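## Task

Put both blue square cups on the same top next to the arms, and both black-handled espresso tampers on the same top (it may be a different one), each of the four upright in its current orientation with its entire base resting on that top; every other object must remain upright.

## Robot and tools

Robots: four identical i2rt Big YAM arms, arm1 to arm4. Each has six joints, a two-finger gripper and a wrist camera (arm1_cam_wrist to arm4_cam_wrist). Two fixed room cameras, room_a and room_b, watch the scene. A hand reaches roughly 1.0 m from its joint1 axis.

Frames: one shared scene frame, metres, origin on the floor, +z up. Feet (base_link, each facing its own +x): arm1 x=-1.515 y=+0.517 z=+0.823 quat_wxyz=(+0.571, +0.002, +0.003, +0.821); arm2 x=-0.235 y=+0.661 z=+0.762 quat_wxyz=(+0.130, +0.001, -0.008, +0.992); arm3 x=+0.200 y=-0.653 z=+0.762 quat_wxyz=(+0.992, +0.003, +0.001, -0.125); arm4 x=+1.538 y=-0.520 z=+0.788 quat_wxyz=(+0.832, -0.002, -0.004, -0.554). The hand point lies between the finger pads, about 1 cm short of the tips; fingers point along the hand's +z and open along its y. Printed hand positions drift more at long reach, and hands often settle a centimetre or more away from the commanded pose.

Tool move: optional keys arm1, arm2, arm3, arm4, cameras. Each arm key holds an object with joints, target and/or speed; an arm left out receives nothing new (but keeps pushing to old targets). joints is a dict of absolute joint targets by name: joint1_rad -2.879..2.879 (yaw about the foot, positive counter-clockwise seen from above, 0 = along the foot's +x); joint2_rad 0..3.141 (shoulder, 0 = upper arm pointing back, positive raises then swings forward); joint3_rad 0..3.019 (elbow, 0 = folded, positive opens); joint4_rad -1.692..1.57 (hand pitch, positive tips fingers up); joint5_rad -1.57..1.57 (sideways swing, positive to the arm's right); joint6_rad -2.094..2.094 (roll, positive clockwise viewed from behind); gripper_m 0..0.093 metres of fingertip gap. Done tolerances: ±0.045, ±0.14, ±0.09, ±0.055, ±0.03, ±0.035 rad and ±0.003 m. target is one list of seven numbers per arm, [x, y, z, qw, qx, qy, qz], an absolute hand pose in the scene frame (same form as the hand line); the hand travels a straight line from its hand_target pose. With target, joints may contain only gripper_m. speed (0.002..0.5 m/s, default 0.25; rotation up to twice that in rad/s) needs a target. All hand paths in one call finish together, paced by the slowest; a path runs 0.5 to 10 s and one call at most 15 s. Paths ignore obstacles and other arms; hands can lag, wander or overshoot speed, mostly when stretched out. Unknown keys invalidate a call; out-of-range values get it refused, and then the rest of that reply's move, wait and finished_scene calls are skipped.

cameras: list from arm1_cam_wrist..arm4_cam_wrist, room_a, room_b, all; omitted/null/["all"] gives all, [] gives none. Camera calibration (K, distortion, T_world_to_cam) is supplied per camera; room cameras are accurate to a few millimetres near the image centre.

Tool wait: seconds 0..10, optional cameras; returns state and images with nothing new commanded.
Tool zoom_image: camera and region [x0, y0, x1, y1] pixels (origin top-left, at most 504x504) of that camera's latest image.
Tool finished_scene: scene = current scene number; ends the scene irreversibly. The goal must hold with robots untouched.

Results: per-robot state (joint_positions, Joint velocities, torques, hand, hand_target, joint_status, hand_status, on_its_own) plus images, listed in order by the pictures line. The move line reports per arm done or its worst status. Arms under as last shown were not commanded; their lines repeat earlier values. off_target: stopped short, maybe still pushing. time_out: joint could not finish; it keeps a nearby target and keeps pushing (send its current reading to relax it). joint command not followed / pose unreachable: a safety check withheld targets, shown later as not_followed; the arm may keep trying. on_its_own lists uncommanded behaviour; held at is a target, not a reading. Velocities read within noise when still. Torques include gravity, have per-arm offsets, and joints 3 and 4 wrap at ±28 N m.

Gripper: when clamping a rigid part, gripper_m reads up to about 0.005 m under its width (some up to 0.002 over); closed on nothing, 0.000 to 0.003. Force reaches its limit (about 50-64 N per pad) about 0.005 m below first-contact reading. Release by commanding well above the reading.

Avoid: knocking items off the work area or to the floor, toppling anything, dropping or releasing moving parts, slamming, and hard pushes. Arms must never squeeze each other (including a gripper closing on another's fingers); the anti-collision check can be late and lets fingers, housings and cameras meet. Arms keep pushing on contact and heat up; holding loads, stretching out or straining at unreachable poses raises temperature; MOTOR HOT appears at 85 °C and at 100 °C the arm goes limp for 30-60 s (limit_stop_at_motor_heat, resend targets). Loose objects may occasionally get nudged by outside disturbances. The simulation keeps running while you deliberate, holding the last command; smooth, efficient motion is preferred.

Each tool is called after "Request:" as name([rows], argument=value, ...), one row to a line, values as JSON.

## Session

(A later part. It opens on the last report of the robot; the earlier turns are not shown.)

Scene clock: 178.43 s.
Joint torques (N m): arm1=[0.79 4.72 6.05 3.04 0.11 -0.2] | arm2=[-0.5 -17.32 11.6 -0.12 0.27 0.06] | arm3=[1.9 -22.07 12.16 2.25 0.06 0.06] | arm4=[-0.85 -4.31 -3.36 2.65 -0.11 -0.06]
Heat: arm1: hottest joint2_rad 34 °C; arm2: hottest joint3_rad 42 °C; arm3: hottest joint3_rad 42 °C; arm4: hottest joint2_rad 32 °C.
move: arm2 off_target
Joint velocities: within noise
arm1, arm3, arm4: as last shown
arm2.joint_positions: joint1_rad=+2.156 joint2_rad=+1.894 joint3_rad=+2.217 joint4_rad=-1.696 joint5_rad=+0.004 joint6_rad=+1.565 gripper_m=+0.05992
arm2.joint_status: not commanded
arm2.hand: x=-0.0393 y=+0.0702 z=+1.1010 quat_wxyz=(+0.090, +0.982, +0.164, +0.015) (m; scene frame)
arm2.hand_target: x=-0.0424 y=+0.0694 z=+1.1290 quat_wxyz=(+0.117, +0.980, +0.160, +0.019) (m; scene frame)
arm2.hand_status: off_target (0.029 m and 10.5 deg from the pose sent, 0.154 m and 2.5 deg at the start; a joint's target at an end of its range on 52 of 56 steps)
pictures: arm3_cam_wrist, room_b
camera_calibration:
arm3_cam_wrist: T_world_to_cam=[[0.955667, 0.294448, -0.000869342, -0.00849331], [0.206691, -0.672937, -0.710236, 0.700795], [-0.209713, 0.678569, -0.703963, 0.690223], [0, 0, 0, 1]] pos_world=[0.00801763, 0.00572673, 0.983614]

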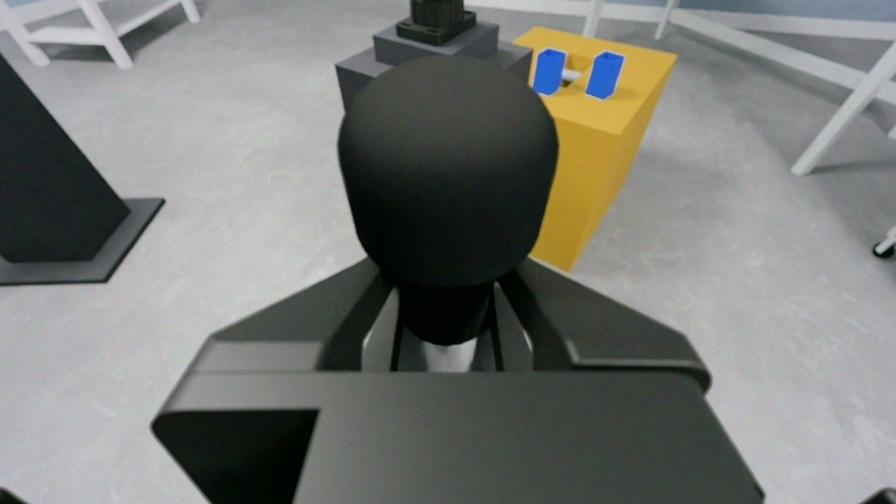

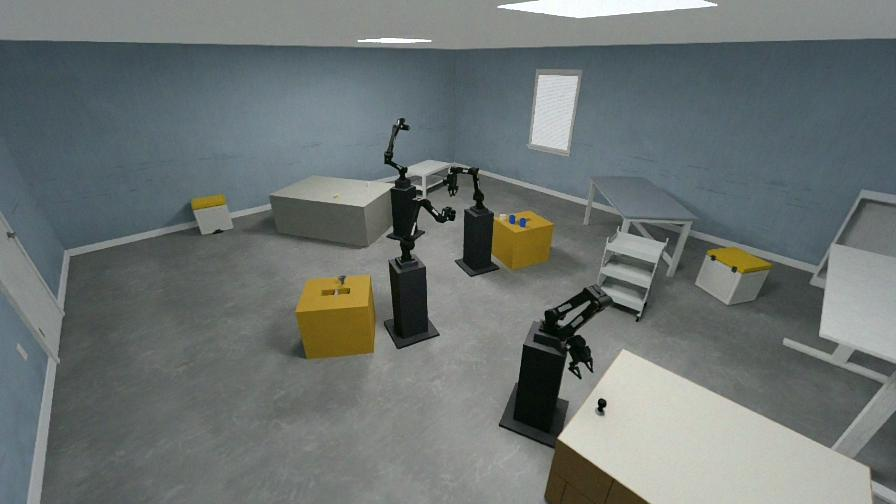

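Request:
move(arm3={"joints":{"joint2_rad":1.65,"joint3_rad":1.1}}, arm2={"joints":{"joint2_rad":0.8,"joint3_rad":1.4,"joint4_rad":-0.9,"joint6_rad":0}}, arm4={"target":[1.995,-0.618,0.73,0,0.1063,0.9943,0],"speed":0.2}, cameras=["arm4_cam_wrist","arm3_cam_wrist"])

Request:
move(arm3={"joints":{"joint1_rad":-1.623,"joint5_rad":0,"joint6_rad":0}}, cameras=["arm3_cam_wrist","room_a"])

Request:
move(arm3={"target":[0.013,-1.25,0.64,0.3782,0.6201,0.4555,-0.5148],"speed":0.2}, cameras=["arm3_cam_wrist","room_b"])

Scene clock: 183.93 s.
Joint torques (N m): arm1=[1.26 4.72 6.12 3.06 0.11 -0.2] | arm2=[-0.67 -1.73 9.05 2.7 0.14 -0.08] | arm3=[1.9 -17.08 9.73 2.56 0.06 0.06] | arm4=[1.67 -9.05 10.29 -0.14 0.04 0.1]
Heat: arm1: hottest joint2_rad 34 °C; arm2: hottest joint3_rad 41 °C; arm3: hottest joint3_rad 42 °C; arm4: hottest joint2_rad 32 °C.
move: arm2 done; arm3 done; arm4 off_target
Joint velocities: within noise
arm1: as last shown
arm2.joint_positions: joint1_rad=+2.156 joint2_rad=+0.796 joint3_rad=+1.393 joint4_rad=-0.917 joint5_rad=+0.004 joint6_rad=+0.010 gripper_m=+0.05993
arm2.joint_status: all done
arm2.hand: x=-0.1232 y=+0.3148 z=+1.3424 quat_wxyz=(+0.473, +0.481, +0.658, -0.335) (m; scene frame)
arm2.hand_target: x=-0.1243 y=+0.3122 z=+1.3490 quat_wxyz=(+0.477, +0.476, +0.654, -0.344) (m; scene frame)
arm2.hand_status: not commanded
arm3.joint_positions: joint1_rad=+2.099 joint2_rad=+1.667 joint3_rad=+1.087 joint4_rad=+0.592 joint5_rad=-0.041 joint6_rad=-0.009 gripper_m=+0.02717
arm3.joint_status: all done
arm3.hand: x=+0.0038 y=+0.0082 z=+1.0608 quat_wxyz=(-0.421, +0.570, -0.407, -0.576) (m; scene frame)
arm3.hand_target: x=+0.0030 y=+0.0072 z=+1.0827 quat_wxyz=(-0.428, +0.556, -0.399, -0.589) (m; scene frame)
arm3.hand_status: not commanded
arm4.joint_positions: joint1_rad=+0.949 joint2_rad=+1.880 joint3_rad=+1.027 joint4_rad=-0.740 joint5_rad=-0.008 joint6_rad=-0.007 gripper_m=+0.09396
arm4.joint_status: not commanded
arm4.hand: x=+1.9741 y=-0.6196 z=+0.7283 quat_wxyz=(+0.008, -0.109, -0.994, -0.002) (m; scene frame)
arm4.hand_target: x=+1.9944 y=-0.6178 z=+0.7304 quat_wxyz=(+0.000, -0.106, -0.994, +0.000) (m; scene frame)
arm4.hand_status: off_target (0.021 m and 1.0 deg from the pose sent, 0.167 m and 50.5 deg at the start)
pictures: arm3_cam_wrist, arm4_cam_wrist
camera_calibration:
arm3_cam_wrist: T_world_to_cam=[[0.955636, 0.294533, 0.00307472, -0.0106871], [0.16748, -0.534755, -0.828244, 0.887686], [-0.242301, 0.792015, -0.560359, 0.708298], [0, 0, 0, 1]] pos_world=[0.0331651, -0.0831409, 1.13215]
arm4_cam_wrist: T_world_to_cam=[[-0.226422, -0.974015, -0.00537814, -0.15153], [-0.791375, 0.18074, 0.584002, 1.25726], [-0.567854, 0.136487, -0.811734, 1.92182], [0, 0, 0, 1]] pos_world=[2.05197, -0.637134, 0.824945]

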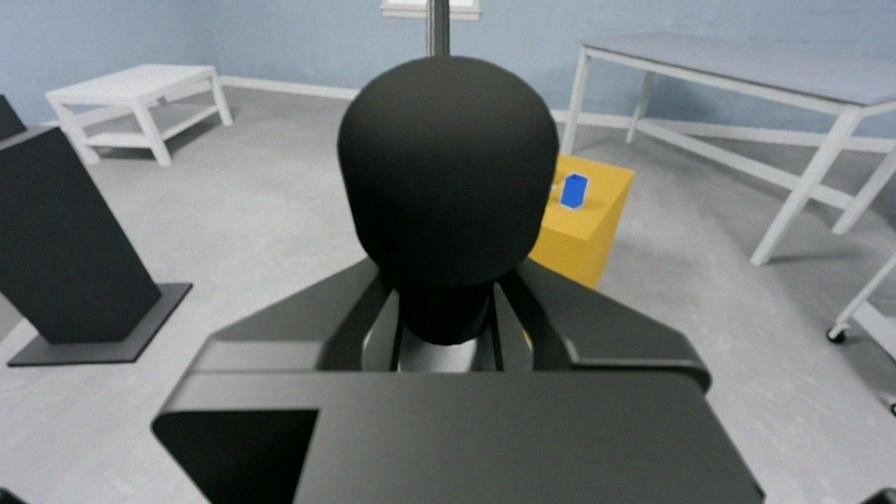

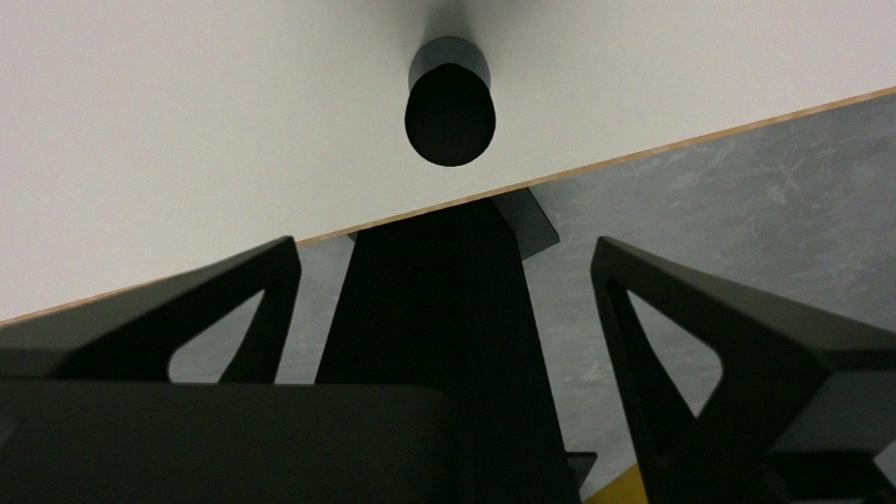

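Scene clock: 186.93 s.
Joint torques (N m): arm1=[1.14 4.54 6.02 2.95 0.09 -0.19] | arm2=[-0.91 -2.26 9.06 2.61 0.13 -0.04] | arm3=[1.96 -20.66 9.47 2.59 -0.05 0.08] | arm4=[1.67 -9.11 10.29 -0.09 0.04 0.11]
Heat: arm1: hottest joint2_rad 34 °C; arm2: hottest joint3_rad 41 °C; arm3: hottest joint3_rad 42 °C; arm4: hottest joint2_rad 32 °C.
move: arm3 done
Joint velocities: within noise
arm1, arm2, arm4: as last shown
arm3.joint_positions: joint1_rad=-1.626 joint2_rad=+1.699 joint3_rad=+1.087 joint4_rad=+0.592 joint5_rad=+0.002 joint6_rad=-0.009 gripper_m=+0.02715
arm3.joint_status: all done
arm3.hand: x=-0.0106 y=-1.3186 z=+1.0302 quat_wxyz=(-0.409, -0.576, -0.426, +0.566) (m; scene frame)
arm3.hand_target: x=-0.0066 y=-1.3143 z=+1.0740 quat_wxyz=(-0.428, -0.555, -0.409, +0.584) (m; scene frame)
arm3.hand_status: not commanded
arm4.joint_positions: joint1_rad=+0.949 joint2_rad=+1.880 joint3_rad=+1.027 joint4_rad=-0.741 joint5_rad=-0.008 joint6_rad=-0.007 gripper_m=+0.09396
arm4.hand: x=+1.9739 y=-0.6196 z=+0.7283 quat_wxyz=(+0.008, -0.109, -0.994, -0.002) (m; scene frame)
pictures: arm3_cam_wrist, room_a
camera_calibration:
arm3_cam_wrist: T_world_to_cam=[[-0.94693, 0.321413, 0.00403955, 0.408229], [0.188837, 0.566423, -0.802188, 1.58066], [-0.260122, -0.758853, -0.597058, -0.268817], [0, 0, 0, 1]] pos_world=[0.0181523, -1.23053, 1.10584]

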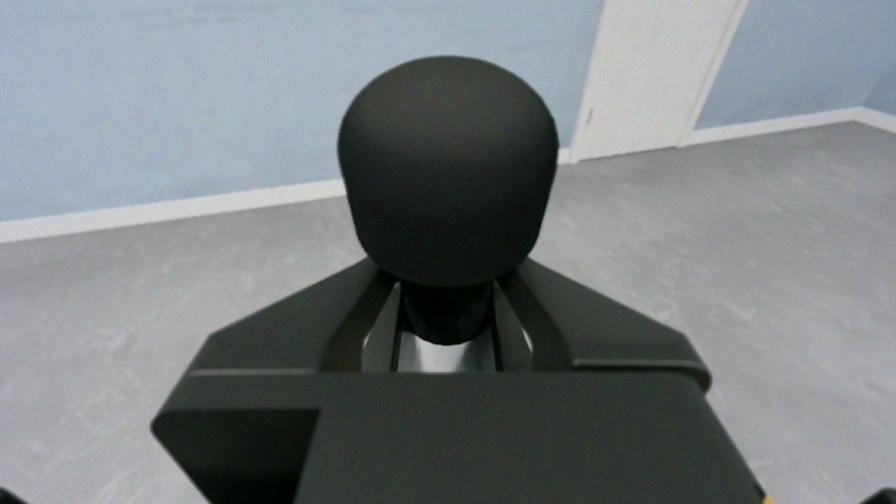

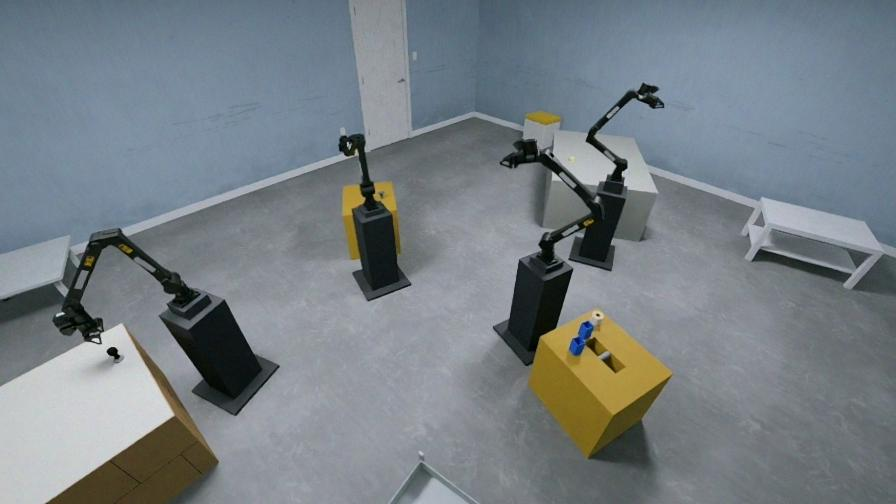

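Scene clock: 190.03 s.
Joint torques (N m): arm1=[1.14 5.36 6 2.99 0.1 -0.26] | arm2=[-0.91 -1.79 9.03 2.7 0.14 -0.05] | arm3=[2.02 -19.02 3.78 3.97 0 0.09] | arm4=[1.61 -9.11 10.33 -0.08 0.05 0.1]
Heat: arm1: hottest joint2_rad 34 °C; arm2: hottest joint3_rad 41 °C; arm3: hottest joint3_rad 42 °C; arm4: hottest joint2_rad 32 °C.
move: arm3 off_target
Joint velocities: within noise
arm1.joint_positions: joint1_rad=-0.012 joint2_rad=+0.500 joint3_rad=+1.501 joint4_rad=-1.210 joint5_rad=-0.003 joint6_rad=+0.016 gripper_m=+0.06298
arm1.joint_status: not commanded
arm1.hand: x=-1.5677 y=+0.6768 z=+1.4652 quat_wxyz=(-0.356, +0.631, -0.454, -0.520) (m; scene frame)
arm1.hand_target: x=-1.5693 y=+0.6770 z=+1.4674 quat_wxyz=(-0.360, +0.634, -0.444, -0.521) (m; scene frame)
arm1.hand_status: not commanded
arm2, arm4: as last shown
arm3.joint_positions: joint1_rad=-1.626 joint2_rad=+2.502 joint3_rad=+0.942 joint4_rad=+1.296 joint5_rad=+0.002 joint6_rad=-0.008 gripper_m=+0.02715
arm3.joint_status: not commanded
arm3.hand: x=+0.0159 y=-1.2313 z=+0.6136 quat_wxyz=(-0.355, -0.640, -0.473, +0.491) (m; scene frame)
arm3.hand_target: x=+0.0134 y=-1.2490 z=+0.6401 quat_wxyz=(-0.378, -0.620, -0.456, +0.514) (m; scene frame)
arm3.hand_status: off_target (0.032 m and 4.9 deg from the pose sent, 0.397 m and 9.1 deg at the start)
pictures: arm3_cam_wrist, room_b
camera_calibration:
arm3_cam_wrist: T_world_to_cam=[[-0.947146, 0.320702, 0.00807859, 0.403696], [0.243139, 0.734049, -0.634079, 1.29441], [-0.20928, -0.598601, -0.773226, -0.139775], [0, 0, 0, 1]] pos_world=[0.0383847, -1.1633, 0.709419]

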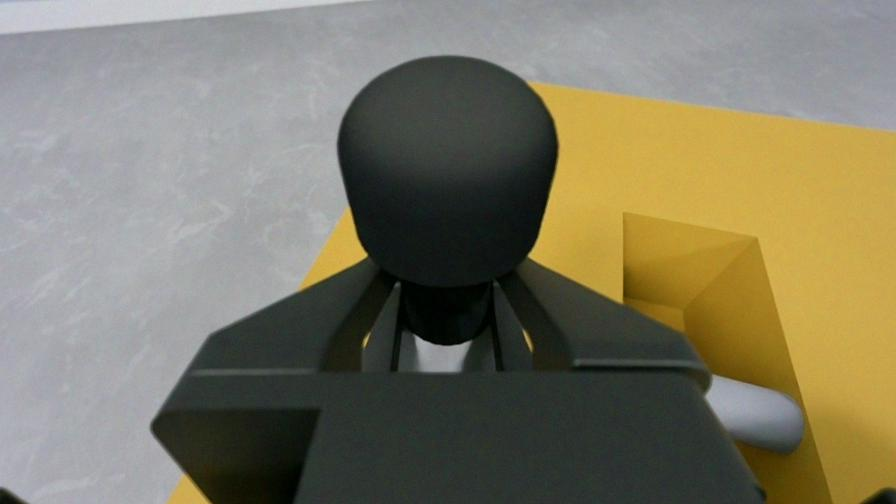

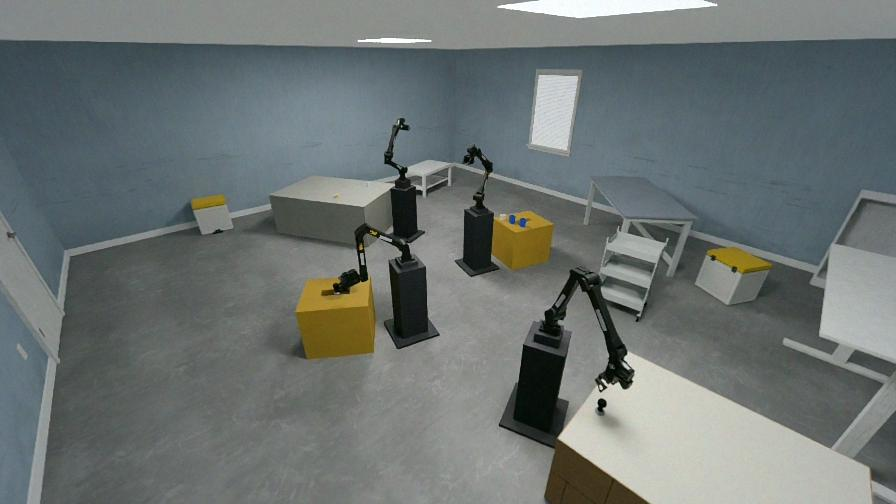

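Request:
move(arm3={"target":[0.012,-1.262,0.60,0.3961,0.5989,0.4399,-0.5392],"speed":0.1}, cameras=["arm3_cam_wrist","room_b"])

Request:
zoom_image(camera="room_b", region=[280, 210, 430, 360])

Scene clock: 191.90 s.
Joint torques (N m): arm1=[1.73 4.48 6.26 3.08 0.11 -0.21] | arm2=[-0.79 -1.96 9.09 2.67 0.17 -0.02] | arm3=[2.32 -19.43 3.3 4 0.12 0.1] | arm4=[1.61 -9.11 10.33 -0.05 0.04 0.11]
Heat: arm1: hottest joint2_rad 34 °C; arm2: hottest joint3_rad 41 °C; arm3: hottest joint3_rad 41 °C; arm4: hottest joint2_rad 32 °C.
move: arm3 off_target
Joint velocities: within noise
arm1, arm2, arm4: as last shown
arm3.joint_positions: joint1_rad=-1.623 joint2_rad=+2.669 joint3_rad=+1.071 joint4_rad=+1.416 joint5_rad=+0.005 joint6_rad=-0.008 gripper_m=+0.02715
arm3.joint_status: not commanded
arm3.hand: x=+0.0127 y=-1.2444 z=+0.5738 quat_wxyz=(-0.373, -0.620, -0.458, +0.517) (m; scene frame)
arm3.hand_target: x=+0.0124 y=-1.2612 z=+0.5999 quat_wxyz=(-0.396, -0.599, -0.440, +0.539) (m; scene frame)
arm3.hand_status: off_target (0.032 m and 4.8 deg from the pose sent, 0.034 m and 9.5 deg at the start)
pictures: arm3_cam_wrist, room_b
camera_calibration:
arm3_cam_wrist: T_world_to_cam=[[-0.946765, 0.32186, 0.00651892, 0.40739], [0.227052, 0.681964, -0.69525, 1.25004], [-0.228219, -0.656758, -0.718738, -0.282524], [0, 0, 0, 1]] pos_world=[0.0374015, -1.16915, 0.663372]

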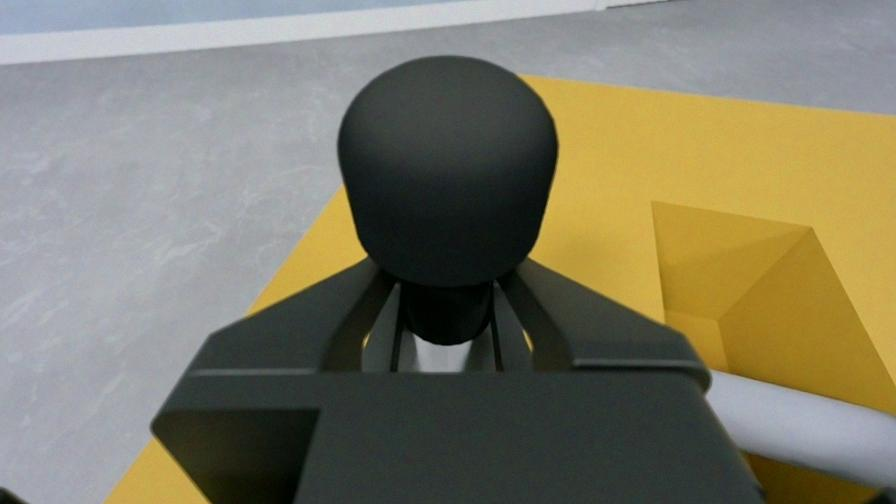

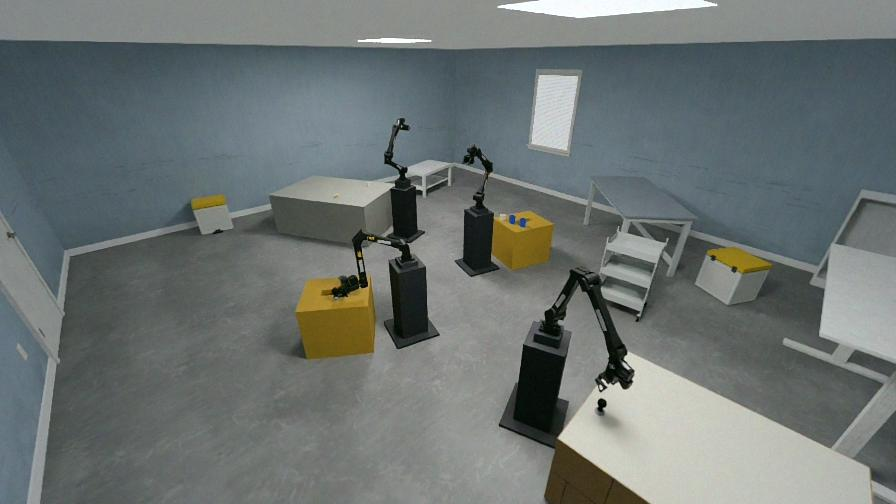

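Scaled by 3.360 from the camera's 896x504 image, which has a finer 1280x720 frame.

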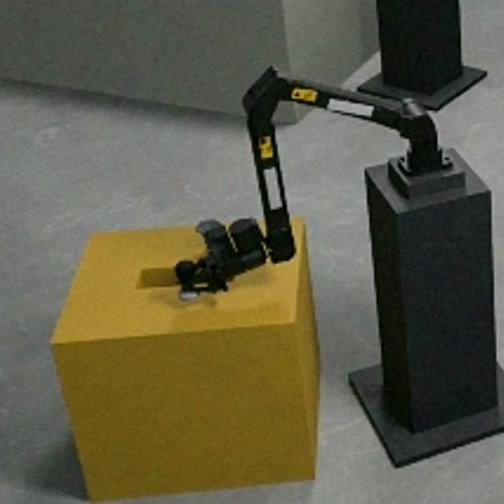

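Request:
move(arm3={"target":[0.012,-1.264,0.568,0.3961,0.5989,0.4399,-0.5392],"speed":0.06}, cameras=["arm3_cam_wrist","room_b"])

Request:
zoom_image(camera="room_b", region=[310, 260, 380, 330])

Scene clock: 193.60 s.
Joint torques (N m): arm1=[1.38 5.48 6.16 3.15 0.1 -0.23] | arm2=[-0.56 -1.85 9.11 2.56 0.14 -0.06] | arm3=[2.32 -19.37 3.19 4.01 0.11 0.1] | arm4=[1.55 -9 10.3 -0.09 0.04 0.1]
Heat: arm1: hottest joint2_rad 34 °C; arm2: hottest joint3_rad 41 °C; arm3: hottest joint3_rad 41 °C; arm4: hottest joint2_rad 32 °C.
move: arm3 off_target
Joint velocities: within noise
arm1, arm2, arm4: as last shown
arm3.joint_positions: joint1_rad=-1.622 joint2_rad=+2.751 joint3_rad=+1.140 joint4_rad=+1.433 joint5_rad=+0.006 joint6_rad=-0.008 gripper_m=+0.02715
arm3.joint_status: not commanded
arm3.hand: x=+0.0121 y=-1.2473 z=+0.5443 quat_wxyz=(-0.374, -0.619, -0.457, +0.518) (m; scene frame)
arm3.hand_target: x=+0.0124 y=-1.2633 z=+0.5681 quat_wxyz=(-0.396, -0.599, -0.440, +0.539) (m; scene frame)
arm3.hand_status: off_target (0.029 m and 4.6 deg from the pose sent, 0.021 m and 4.8 deg at the start)
pictures: arm3_cam_wrist, room_b
camera_calibration:
arm3_cam_wrist: T_world_to_cam=[[-0.946678, 0.322111, 0.0067046, 0.408308], [0.226212, 0.679363, -0.698064, 1.22994], [-0.229409, -0.659326, -0.716004, -0.310419], [0, 0, 0, 1]] pos_world=[0.0370964, -1.17176, 0.63358]

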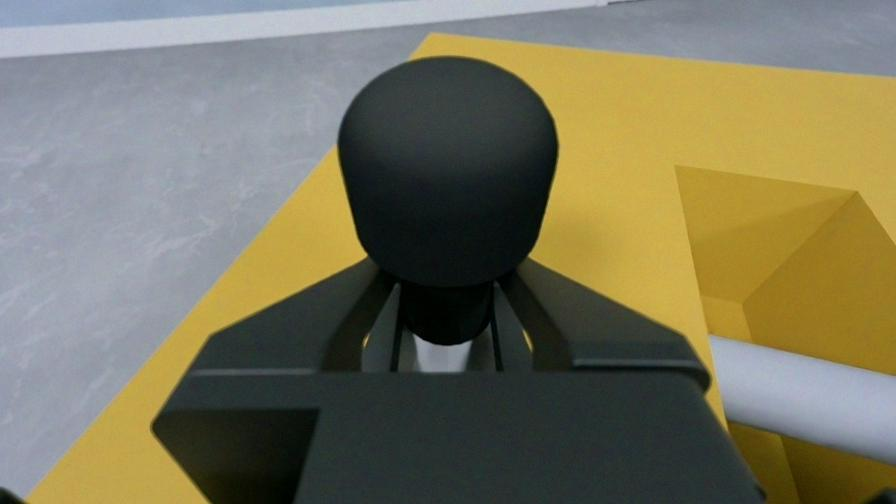

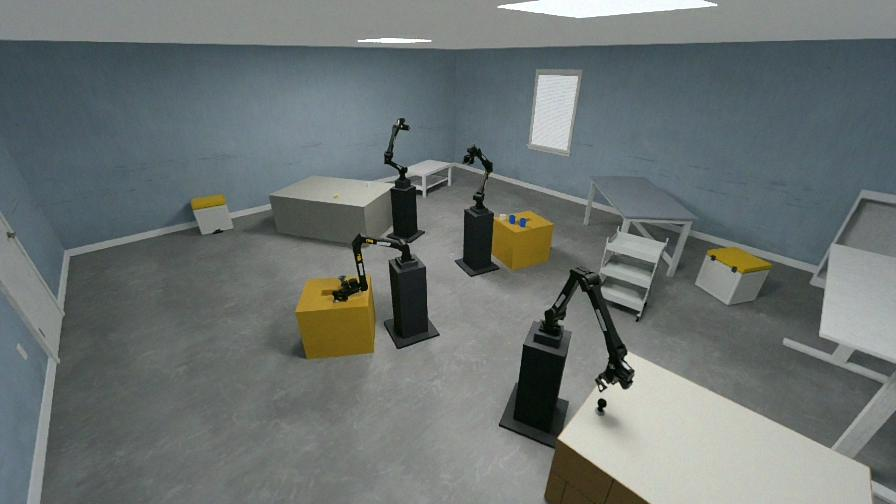

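Scaled by 7.200 from the camera's 896x504 image, which has a finer 1280x720 frame.

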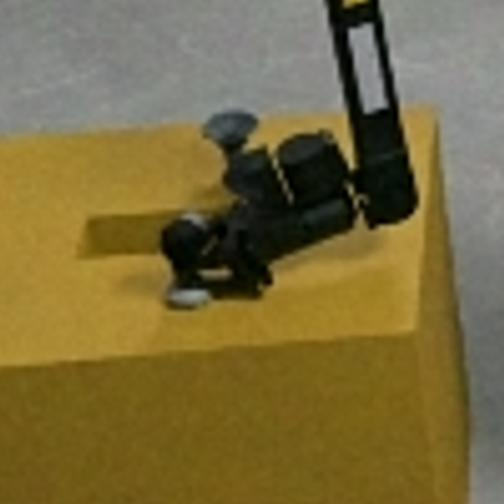

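Request:
move(arm3={"target":[0.012,-1.265,0.556,0.3961,0.5989,0.4399,-0.5392],"speed":0.05}, cameras=["arm3_cam_wrist","room_b"])

Request:
zoom_image(camera="room_b", region=[310, 260, 380, 330])

Scene clock: 194.93 s.
Joint torques (N m): arm1=[0.73 5.25 6.15 2.88 0.15 -0.22] | arm2=[-1.03 -2.26 9.18 2.69 0.11 -0.06] | arm3=[2.32 -18.73 3.33 3.84 0.12 0.09] | arm4=[1.61 -9.11 10.32 -0.14 0.03 0.1]
Heat: arm1: hottest joint2_rad 34 °C; arm2: hottest joint3_rad 41 °C; arm3: hottest joint3_rad 41 °C; arm4: hottest joint2_rad 32 °C.
move: arm3 off_target
Joint velocities: within noise
arm1, arm2, arm4: as last shown
arm3.joint_positions: joint1_rad=-1.622 joint2_rad=+2.773 joint3_rad=+1.167 joint4_rad=+1.440 joint5_rad=+0.007 joint6_rad=-0.007 gripper_m=+0.02708
arm3.joint_status: not commanded
arm3.hand: x=+0.0110 y=-1.2512 z=+0.5388 quat_wxyz=(-0.377, -0.616, -0.454, +0.522) (m; scene frame)
arm3.hand_target: x=+0.0122 y=-1.2644 z=+0.5560 quat_wxyz=(-0.396, -0.599, -0.440, +0.539) (m; scene frame)
arm3.hand_status: off_target (0.022 m and 3.9 deg from the pose sent, 0.021 m and 4.6 deg at the start)
pictures: arm3_cam_wrist, room_b
camera_calibration:
arm3_cam_wrist: T_world_to_cam=[[-0.946487, 0.322691, 0.00571936, 0.409728], [0.224481, 0.670954, -0.706703, 1.22322], [-0.231884, -0.667602, -0.707487, -0.332173], [0, 0, 0, 1]] pos_world=[0.0361858, -1.1747, 0.627105]

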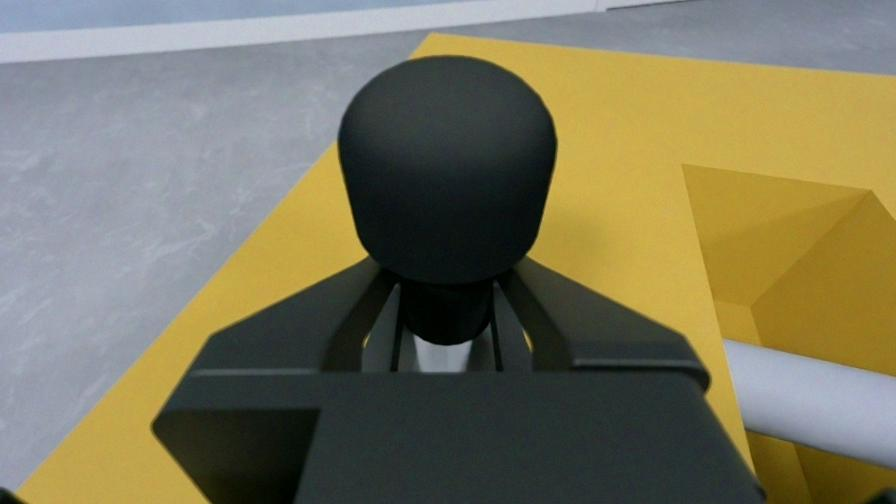

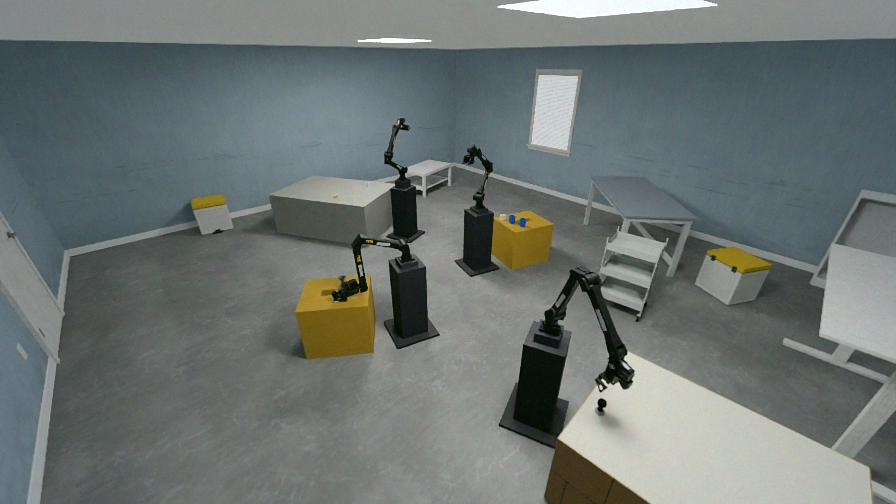

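Scaled by 7.200 from the camera's 896x504 image, which has a finer 1280x720 frame.

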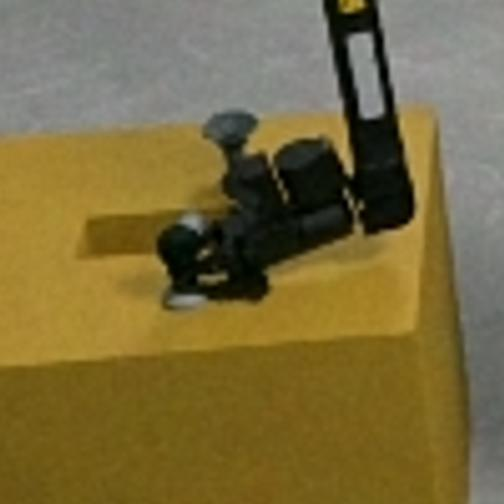

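Request:
move(arm3={"joints":{"gripper_m":0.085}}, cameras=["arm3_cam_wrist"])

Request:
move(arm3={"target":[0.042,-1.165,0.60,0.3961,0.5989,0.4399,-0.5392],"speed":0.1}, cameras=["arm3_cam_wrist","room_b"])

Request:
zoom_image(camera="room_b", region=[310, 260, 380, 330])

Scene clock: 196.27 s.
Joint torques (N m): arm1=[1.32 4.72 6.11 2.99 0.14 -0.23] | arm2=[-0.62 -2.14 9.02 2.66 0.15 -0.06] | arm3=[2.32 -18.73 2.39 3.1 0.11 0.09] | arm4=[1.55 -9.23 10.3 -0.06 0.05 0.1]
Heat: arm1: hottest joint2_rad 34 °C; arm2: hottest joint3_rad 41 °C; arm3: hottest joint3_rad 41 °C; arm4: hottest joint2_rad 32 °C.
move: arm3 done
Joint velocities: within noise
arm1, arm2, arm4: as last shown
arm3.joint_positions: joint1_rad=-1.622 joint2_rad=+2.773 joint3_rad=+1.179 joint4_rad=+1.456 joint5_rad=+0.007 joint6_rad=-0.006 gripper_m=+0.08480
arm3.joint_status: all done
arm3.hand: x=+0.0093 y=-1.2566 z=+0.5454 quat_wxyz=(-0.383, -0.609, -0.449, +0.530) (m; scene frame)
arm3.hand_target: x=+0.0121 y=-1.2644 z=+0.5560 quat_wxyz=(-0.396, -0.599, -0.440, +0.539) (m; scene frame)
arm3.hand_status: not commanded
pictures: arm3_cam_wrist
camera_calibration:
arm3_cam_wrist: T_world_to_cam=[[-0.946315, 0.323212, 0.0047192, 0.411029], [0.219063, 0.651982, -0.7259, 1.21841], [-0.237696, -0.685896, -0.687784, -0.365148], [0, 0, 0, 1]] pos_world=[0.0352599, -1.17769, 0.631363]

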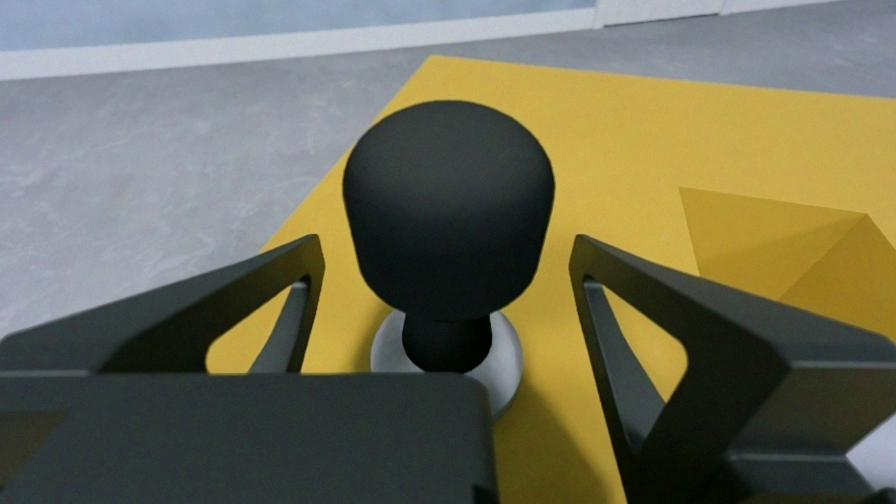

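Scene clock: 198.00 s.
Joint torques (N m): arm1=[1.14 4.72 5.85 2.82 0.11 -0.21] | arm2=[-0.56 -2.26 9.01 2.66 0.15 -0.02] | arm3=[2.26 -17.79 -1.06 3.08 0.05 0.1] | arm4=[1.67 -9.11 10.3 -0.09 0.03 0.1]
Heat: arm1: hottest joint2_rad 34 °C; arm2: hottest joint3_rad 41 °C; arm3: hottest joint3_rad 40 °C; arm4: hottest joint2_rad 33 °C.
move: arm3 off_target
Joint velocities: within noise
arm1, arm2, arm4: as last shown
arm3.joint_positions: joint1_rad=-1.622 joint2_rad=+2.631 joint3_rad=+0.819 joint4_rad=+1.562 joint5_rad=+0.007 joint6_rad=-0.006 gripper_m=+0.08489
arm3.joint_status: not commanded
arm3.hand: x=+0.0396 y=-1.1597 z=+0.5828 quat_wxyz=(-0.358, -0.637, -0.470, +0.496) (m; scene frame)
arm3.hand_target: x=+0.0418 y=-1.1654 z=+0.5997 quat_wxyz=(-0.371, -0.628, -0.461, +0.505) (m; scene frame)
arm3.hand_status: off_target (0.018 m and 8.7 deg from the pose sent, 0.111 m and 2.4 deg at the start; a joint's target at an end of its range on 37 of 52 steps)
pictures: arm3_cam_wrist, room_b
camera_calibration:
arm3_cam_wrist: T_world_to_cam=[[-0.946452, 0.322753, 0.00772209, 0.405928], [0.241954, 0.724945, -0.644914, 1.21226], [-0.213746, -0.608511, -0.764216, -0.132458], [0, 0, 0, 1]] pos_world=[0.0625673, -1.09044, 0.677444]

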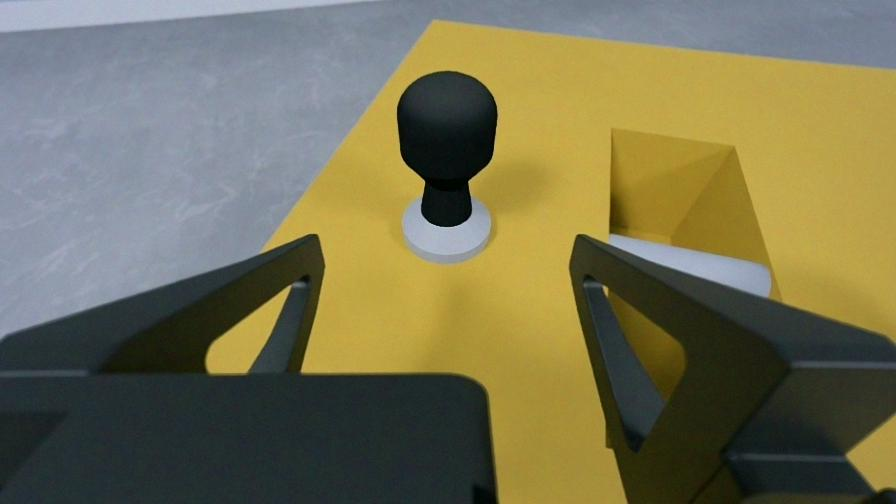

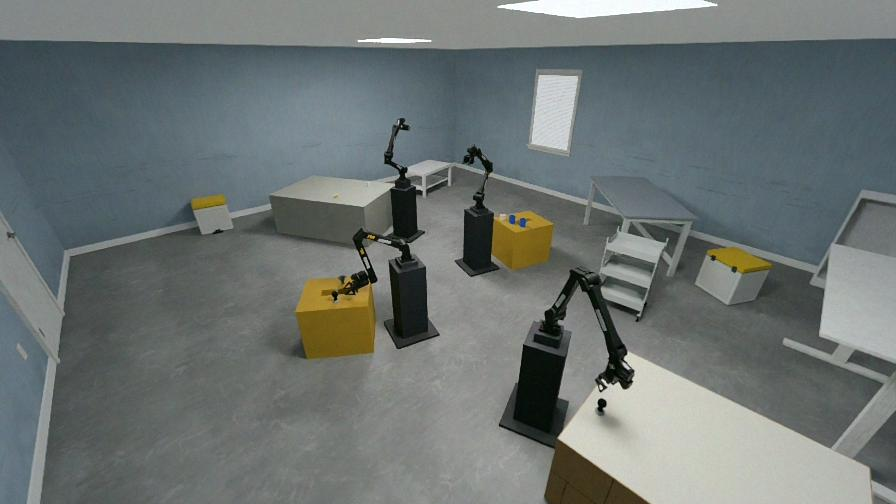

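Scaled by 7.200 from the camera's 896x504 image, which has a finer 1280x720 frame.

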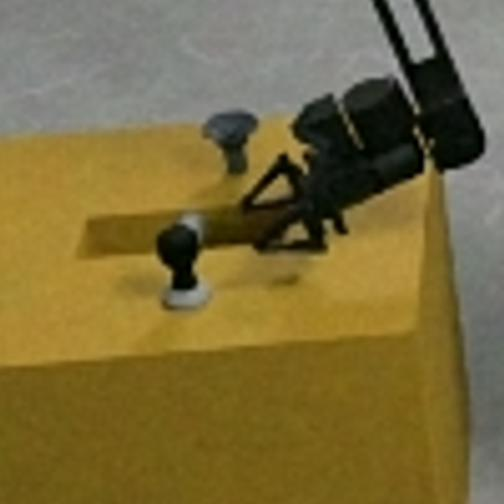

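Request:
move(arm4={"target":[2.003,-0.6185,0.587,0,0.1063,0.9943,0],"speed":0.15}, arm3={"joints":{"joint2_rad":1.4,"joint3_rad":0.8,"joint4_rad":0.4}}, cameras=["arm4_cam_wrist"])

Scene clock: 200.80 s.
Joint torques (N m): arm1=[1.61 4.89 6.05 3.04 0.1 -0.19] | arm2=[-0.62 -2.67 9.07 2.63 0.14 -0.03] | arm3=[2.32 -12.4 8.5 1.42 0.05 0.09] | arm4=[1.61 -10.93 6.94 0.64 0.04 0.11]
Heat: arm1: hottest joint2_rad 34 °C; arm2: hottest joint3_rad 41 °C; arm3: hottest joint3_rad 40 °C; arm4: hottest joint2_rad 33 °C.
move: arm3 done; arm4 off_target
Joint velocities: within noise
arm1: as last shown
arm2.joint_positions: joint1_rad=+2.156 joint2_rad=+0.796 joint3_rad=+1.393 joint4_rad=-0.917 joint5_rad=+0.004 joint6_rad=+0.010 gripper_m=+0.05993
arm2.joint_status: not commanded
arm2.hand: x=-0.1232 y=+0.3148 z=+1.3424 quat_wxyz=(+0.473, +0.481, +0.658, -0.335) (m; scene frame)
arm2.hand_target: x=-0.1243 y=+0.3122 z=+1.3490 quat_wxyz=(+0.477, +0.476, +0.654, -0.344) (m; scene frame)
arm2.hand_status: not commanded
arm3.joint_positions: joint1_rad=-1.622 joint2_rad=+1.411 joint3_rad=+0.800 joint4_rad=+0.412 joint5_rad=+0.007 joint6_rad=-0.006 gripper_m=+0.08489
arm3.joint_status: all done
arm3.hand: x=+0.0248 y=-1.2104 z=+1.0053 quat_wxyz=(-0.369, -0.624, -0.461, +0.512) (m; scene frame)
arm3.hand_target: x=+0.0293 y=-1.2098 z=+1.0088 quat_wxyz=(-0.374, -0.625, -0.459, +0.508) (m; scene frame)
arm3.hand_status: not commanded
arm4.joint_positions: joint1_rad=+0.953 joint2_rad=+2.217 joint3_rad=+1.083 joint4_rad=-0.465 joint5_rad=-0.008 joint6_rad=-0.003 gripper_m=+0.09396
arm4.joint_status: not commanded
arm4.hand: x=+1.9862 y=-0.6213 z=+0.5913 quat_wxyz=(+0.011, -0.109, -0.994, -0.002) (m; scene frame)
arm4.hand_target: x=+2.0026 y=-0.6182 z=+0.5875 quat_wxyz=(+0.000, -0.106, -0.994, +0.000) (m; scene frame)
arm4.hand_status: off_target (0.018 m and 1.3 deg from the pose sent, 0.144 m and 1.1 deg at the start)
pictures: arm4_cam_wrist
camera_calibration:
arm4_cam_wrist: T_world_to_cam=[[-0.226499, -0.973997, -0.0052477, -0.150969], [-0.788291, 0.180144, 0.588341, 1.33814], [-0.572097, 0.137395, -0.808596, 1.8249], [0, 0, 0, 1]] pos_world=[2.06467, -0.638834, 0.687534]

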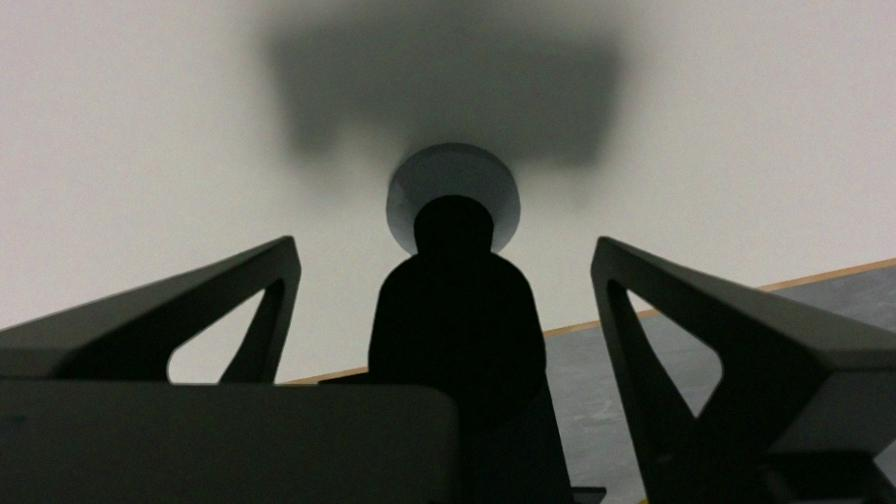

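Request:
move(arm4={"target":[1.994,-0.617,0.611,0,0.1063,0.9943,0],"speed":0.1}, cameras=["arm4_cam_wrist"])

Scene clock: 202.97 s.
Joint torques (N m): arm1=[0.67 4.66 6.27 3 0.07 -0.26] | arm2=[-0.32 -1.79 9.05 2.71 0.14 -0.03] | arm3=[2.26 -12.34 8.4 1.43 0.05 0.09] | arm4=[1.67 -13.86 4.05 -0.12 0.03 0.1]
Heat: arm1: hottest joint2_rad 34 °C; arm2: hottest joint3_rad 41 °C; arm3: hottest joint3_rad 40 °C; arm4: hottest joint2_rad 33 °C.
move: arm4 done
Joint velocities: within noise
arm1, arm2, arm3: as last shown
arm4.joint_positions: joint1_rad=+0.953 joint2_rad=+2.192 joint3_rad=+1.083 joint4_rad=-0.475 joint5_rad=-0.008 joint6_rad=-0.003 gripper_m=+0.09396
arm4.joint_status: not commanded
arm4.hand: x=+1.9917 y=-0.6224 z=+0.6026 quat_wxyz=(+0.003, -0.109, -0.994, -0.002) (m; scene frame)
arm4.hand_target: x=+1.9939 y=-0.6170 z=+0.6108 quat_wxyz=(+0.000, -0.106, -0.994, +0.000) (m; scene frame)
arm4.hand_status: done (0.010 m and 0.5 deg from the pose sent, 0.022 m and 1.3 deg at the start)
pictures: arm4_cam_wrist
camera_calibration:
arm4_cam_wrist: T_world_to_cam=[[-0.226345, -0.974033, -0.00530232, -0.151176], [-0.796712, 0.182002, 0.576303, 1.36112], [-0.560373, 0.134668, -0.817219, 1.81748], [0, 0, 0, 1]] pos_world=[2.06867, -0.639732, 0.700064]

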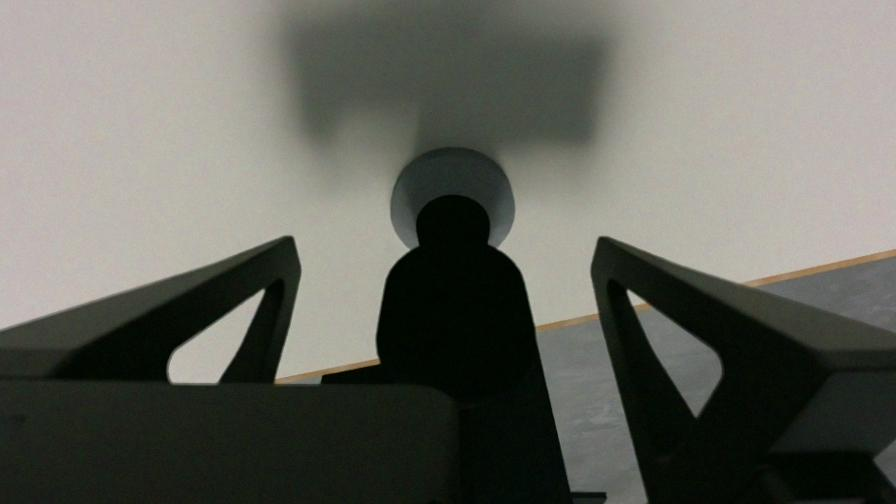

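Request:
move(arm4={"target":[1.974,-0.613,0.617,0,0.1063,0.9943,0],"speed":0.1}, cameras=["arm4_cam_wrist"])

Scene clock: 204.50 s.
Joint torques (N m): arm1=[1.55 4.37 6.15 3.1 0.06 -0.21] | arm2=[-0.56 -2.08 8.95 2.61 0.12 -0.01] | arm3=[2.26 -12.4 8.42 1.42 0.05 0.1] | arm4=[1.44 -13.51 3.48 0.73 0.04 0.08]
Heat: arm1: hottest joint2_rad 34 °C; arm2: hottest joint3_rad 41 °C; arm3: hottest joint3_rad 40 °C; arm4: hottest joint2_rad 33 °C.
move: arm4 off_target
Joint velocities: within noise
arm1.joint_positions: joint1_rad=-0.012 joint2_rad=+0.500 joint3_rad=+1.501 joint4_rad=-1.210 joint5_rad=-0.003 joint6_rad=+0.016 gripper_m=+0.06298
arm1.joint_status: not commanded
arm1.hand: x=-1.5677 y=+0.6768 z=+1.4652 quat_wxyz=(-0.356, +0.631, -0.454, -0.520) (m; scene frame)
arm1.hand_target: x=-1.5693 y=+0.6770 z=+1.4674 quat_wxyz=(-0.360, +0.634, -0.444, -0.521) (m; scene frame)
arm1.hand_status: not commanded
arm2, arm3: as last shown
arm4.joint_positions: joint1_rad=+0.953 joint2_rad=+2.155 joint3_rad=+1.021 joint4_rad=-0.467 joint5_rad=-0.008 joint6_rad=-0.003 gripper_m=+0.09396
arm4.joint_status: not commanded
arm4.hand: x=+1.9694 y=-0.6174 z=+0.6084 quat_wxyz=(+0.011, -0.109, -0.994, -0.002) (m; scene frame)
arm4.hand_target: x=+1.9739 y=-0.6129 z=+0.6168 quat_wxyz=(+0.000, -0.106, -0.994, +0.000) (m; scene frame)
arm4.hand_status: off_target (0.011 m and 1.4 deg from the pose sent, 0.025 m and 0.5 deg at the start)
pictures: arm4_cam_wrist
camera_calibration:
arm4_cam_wrist: T_world_to_cam=[[-0.226525, -0.973991, -0.00525875, -0.150895], [-0.787412, 0.179949, 0.589577, 1.3115], [-0.573296, 0.137695, -0.807695, 1.83058], [0, 0, 0, 1]] pos_world=[2.04797, -0.635034, 0.704531]

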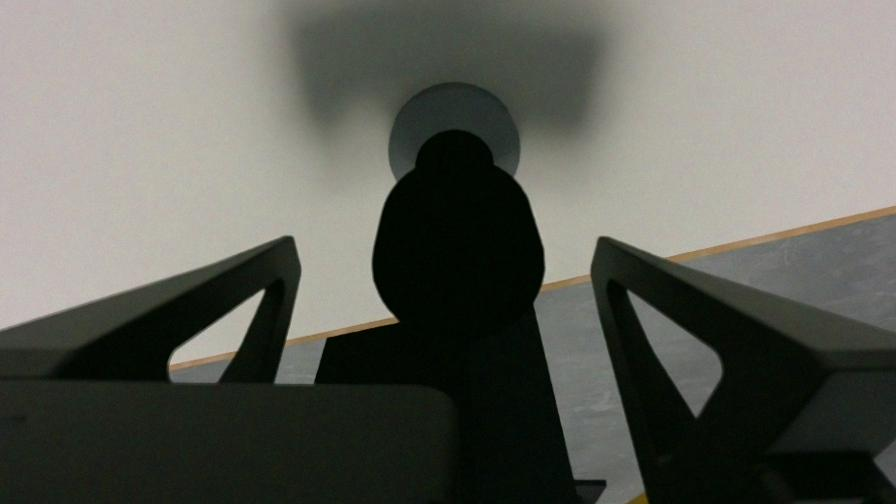

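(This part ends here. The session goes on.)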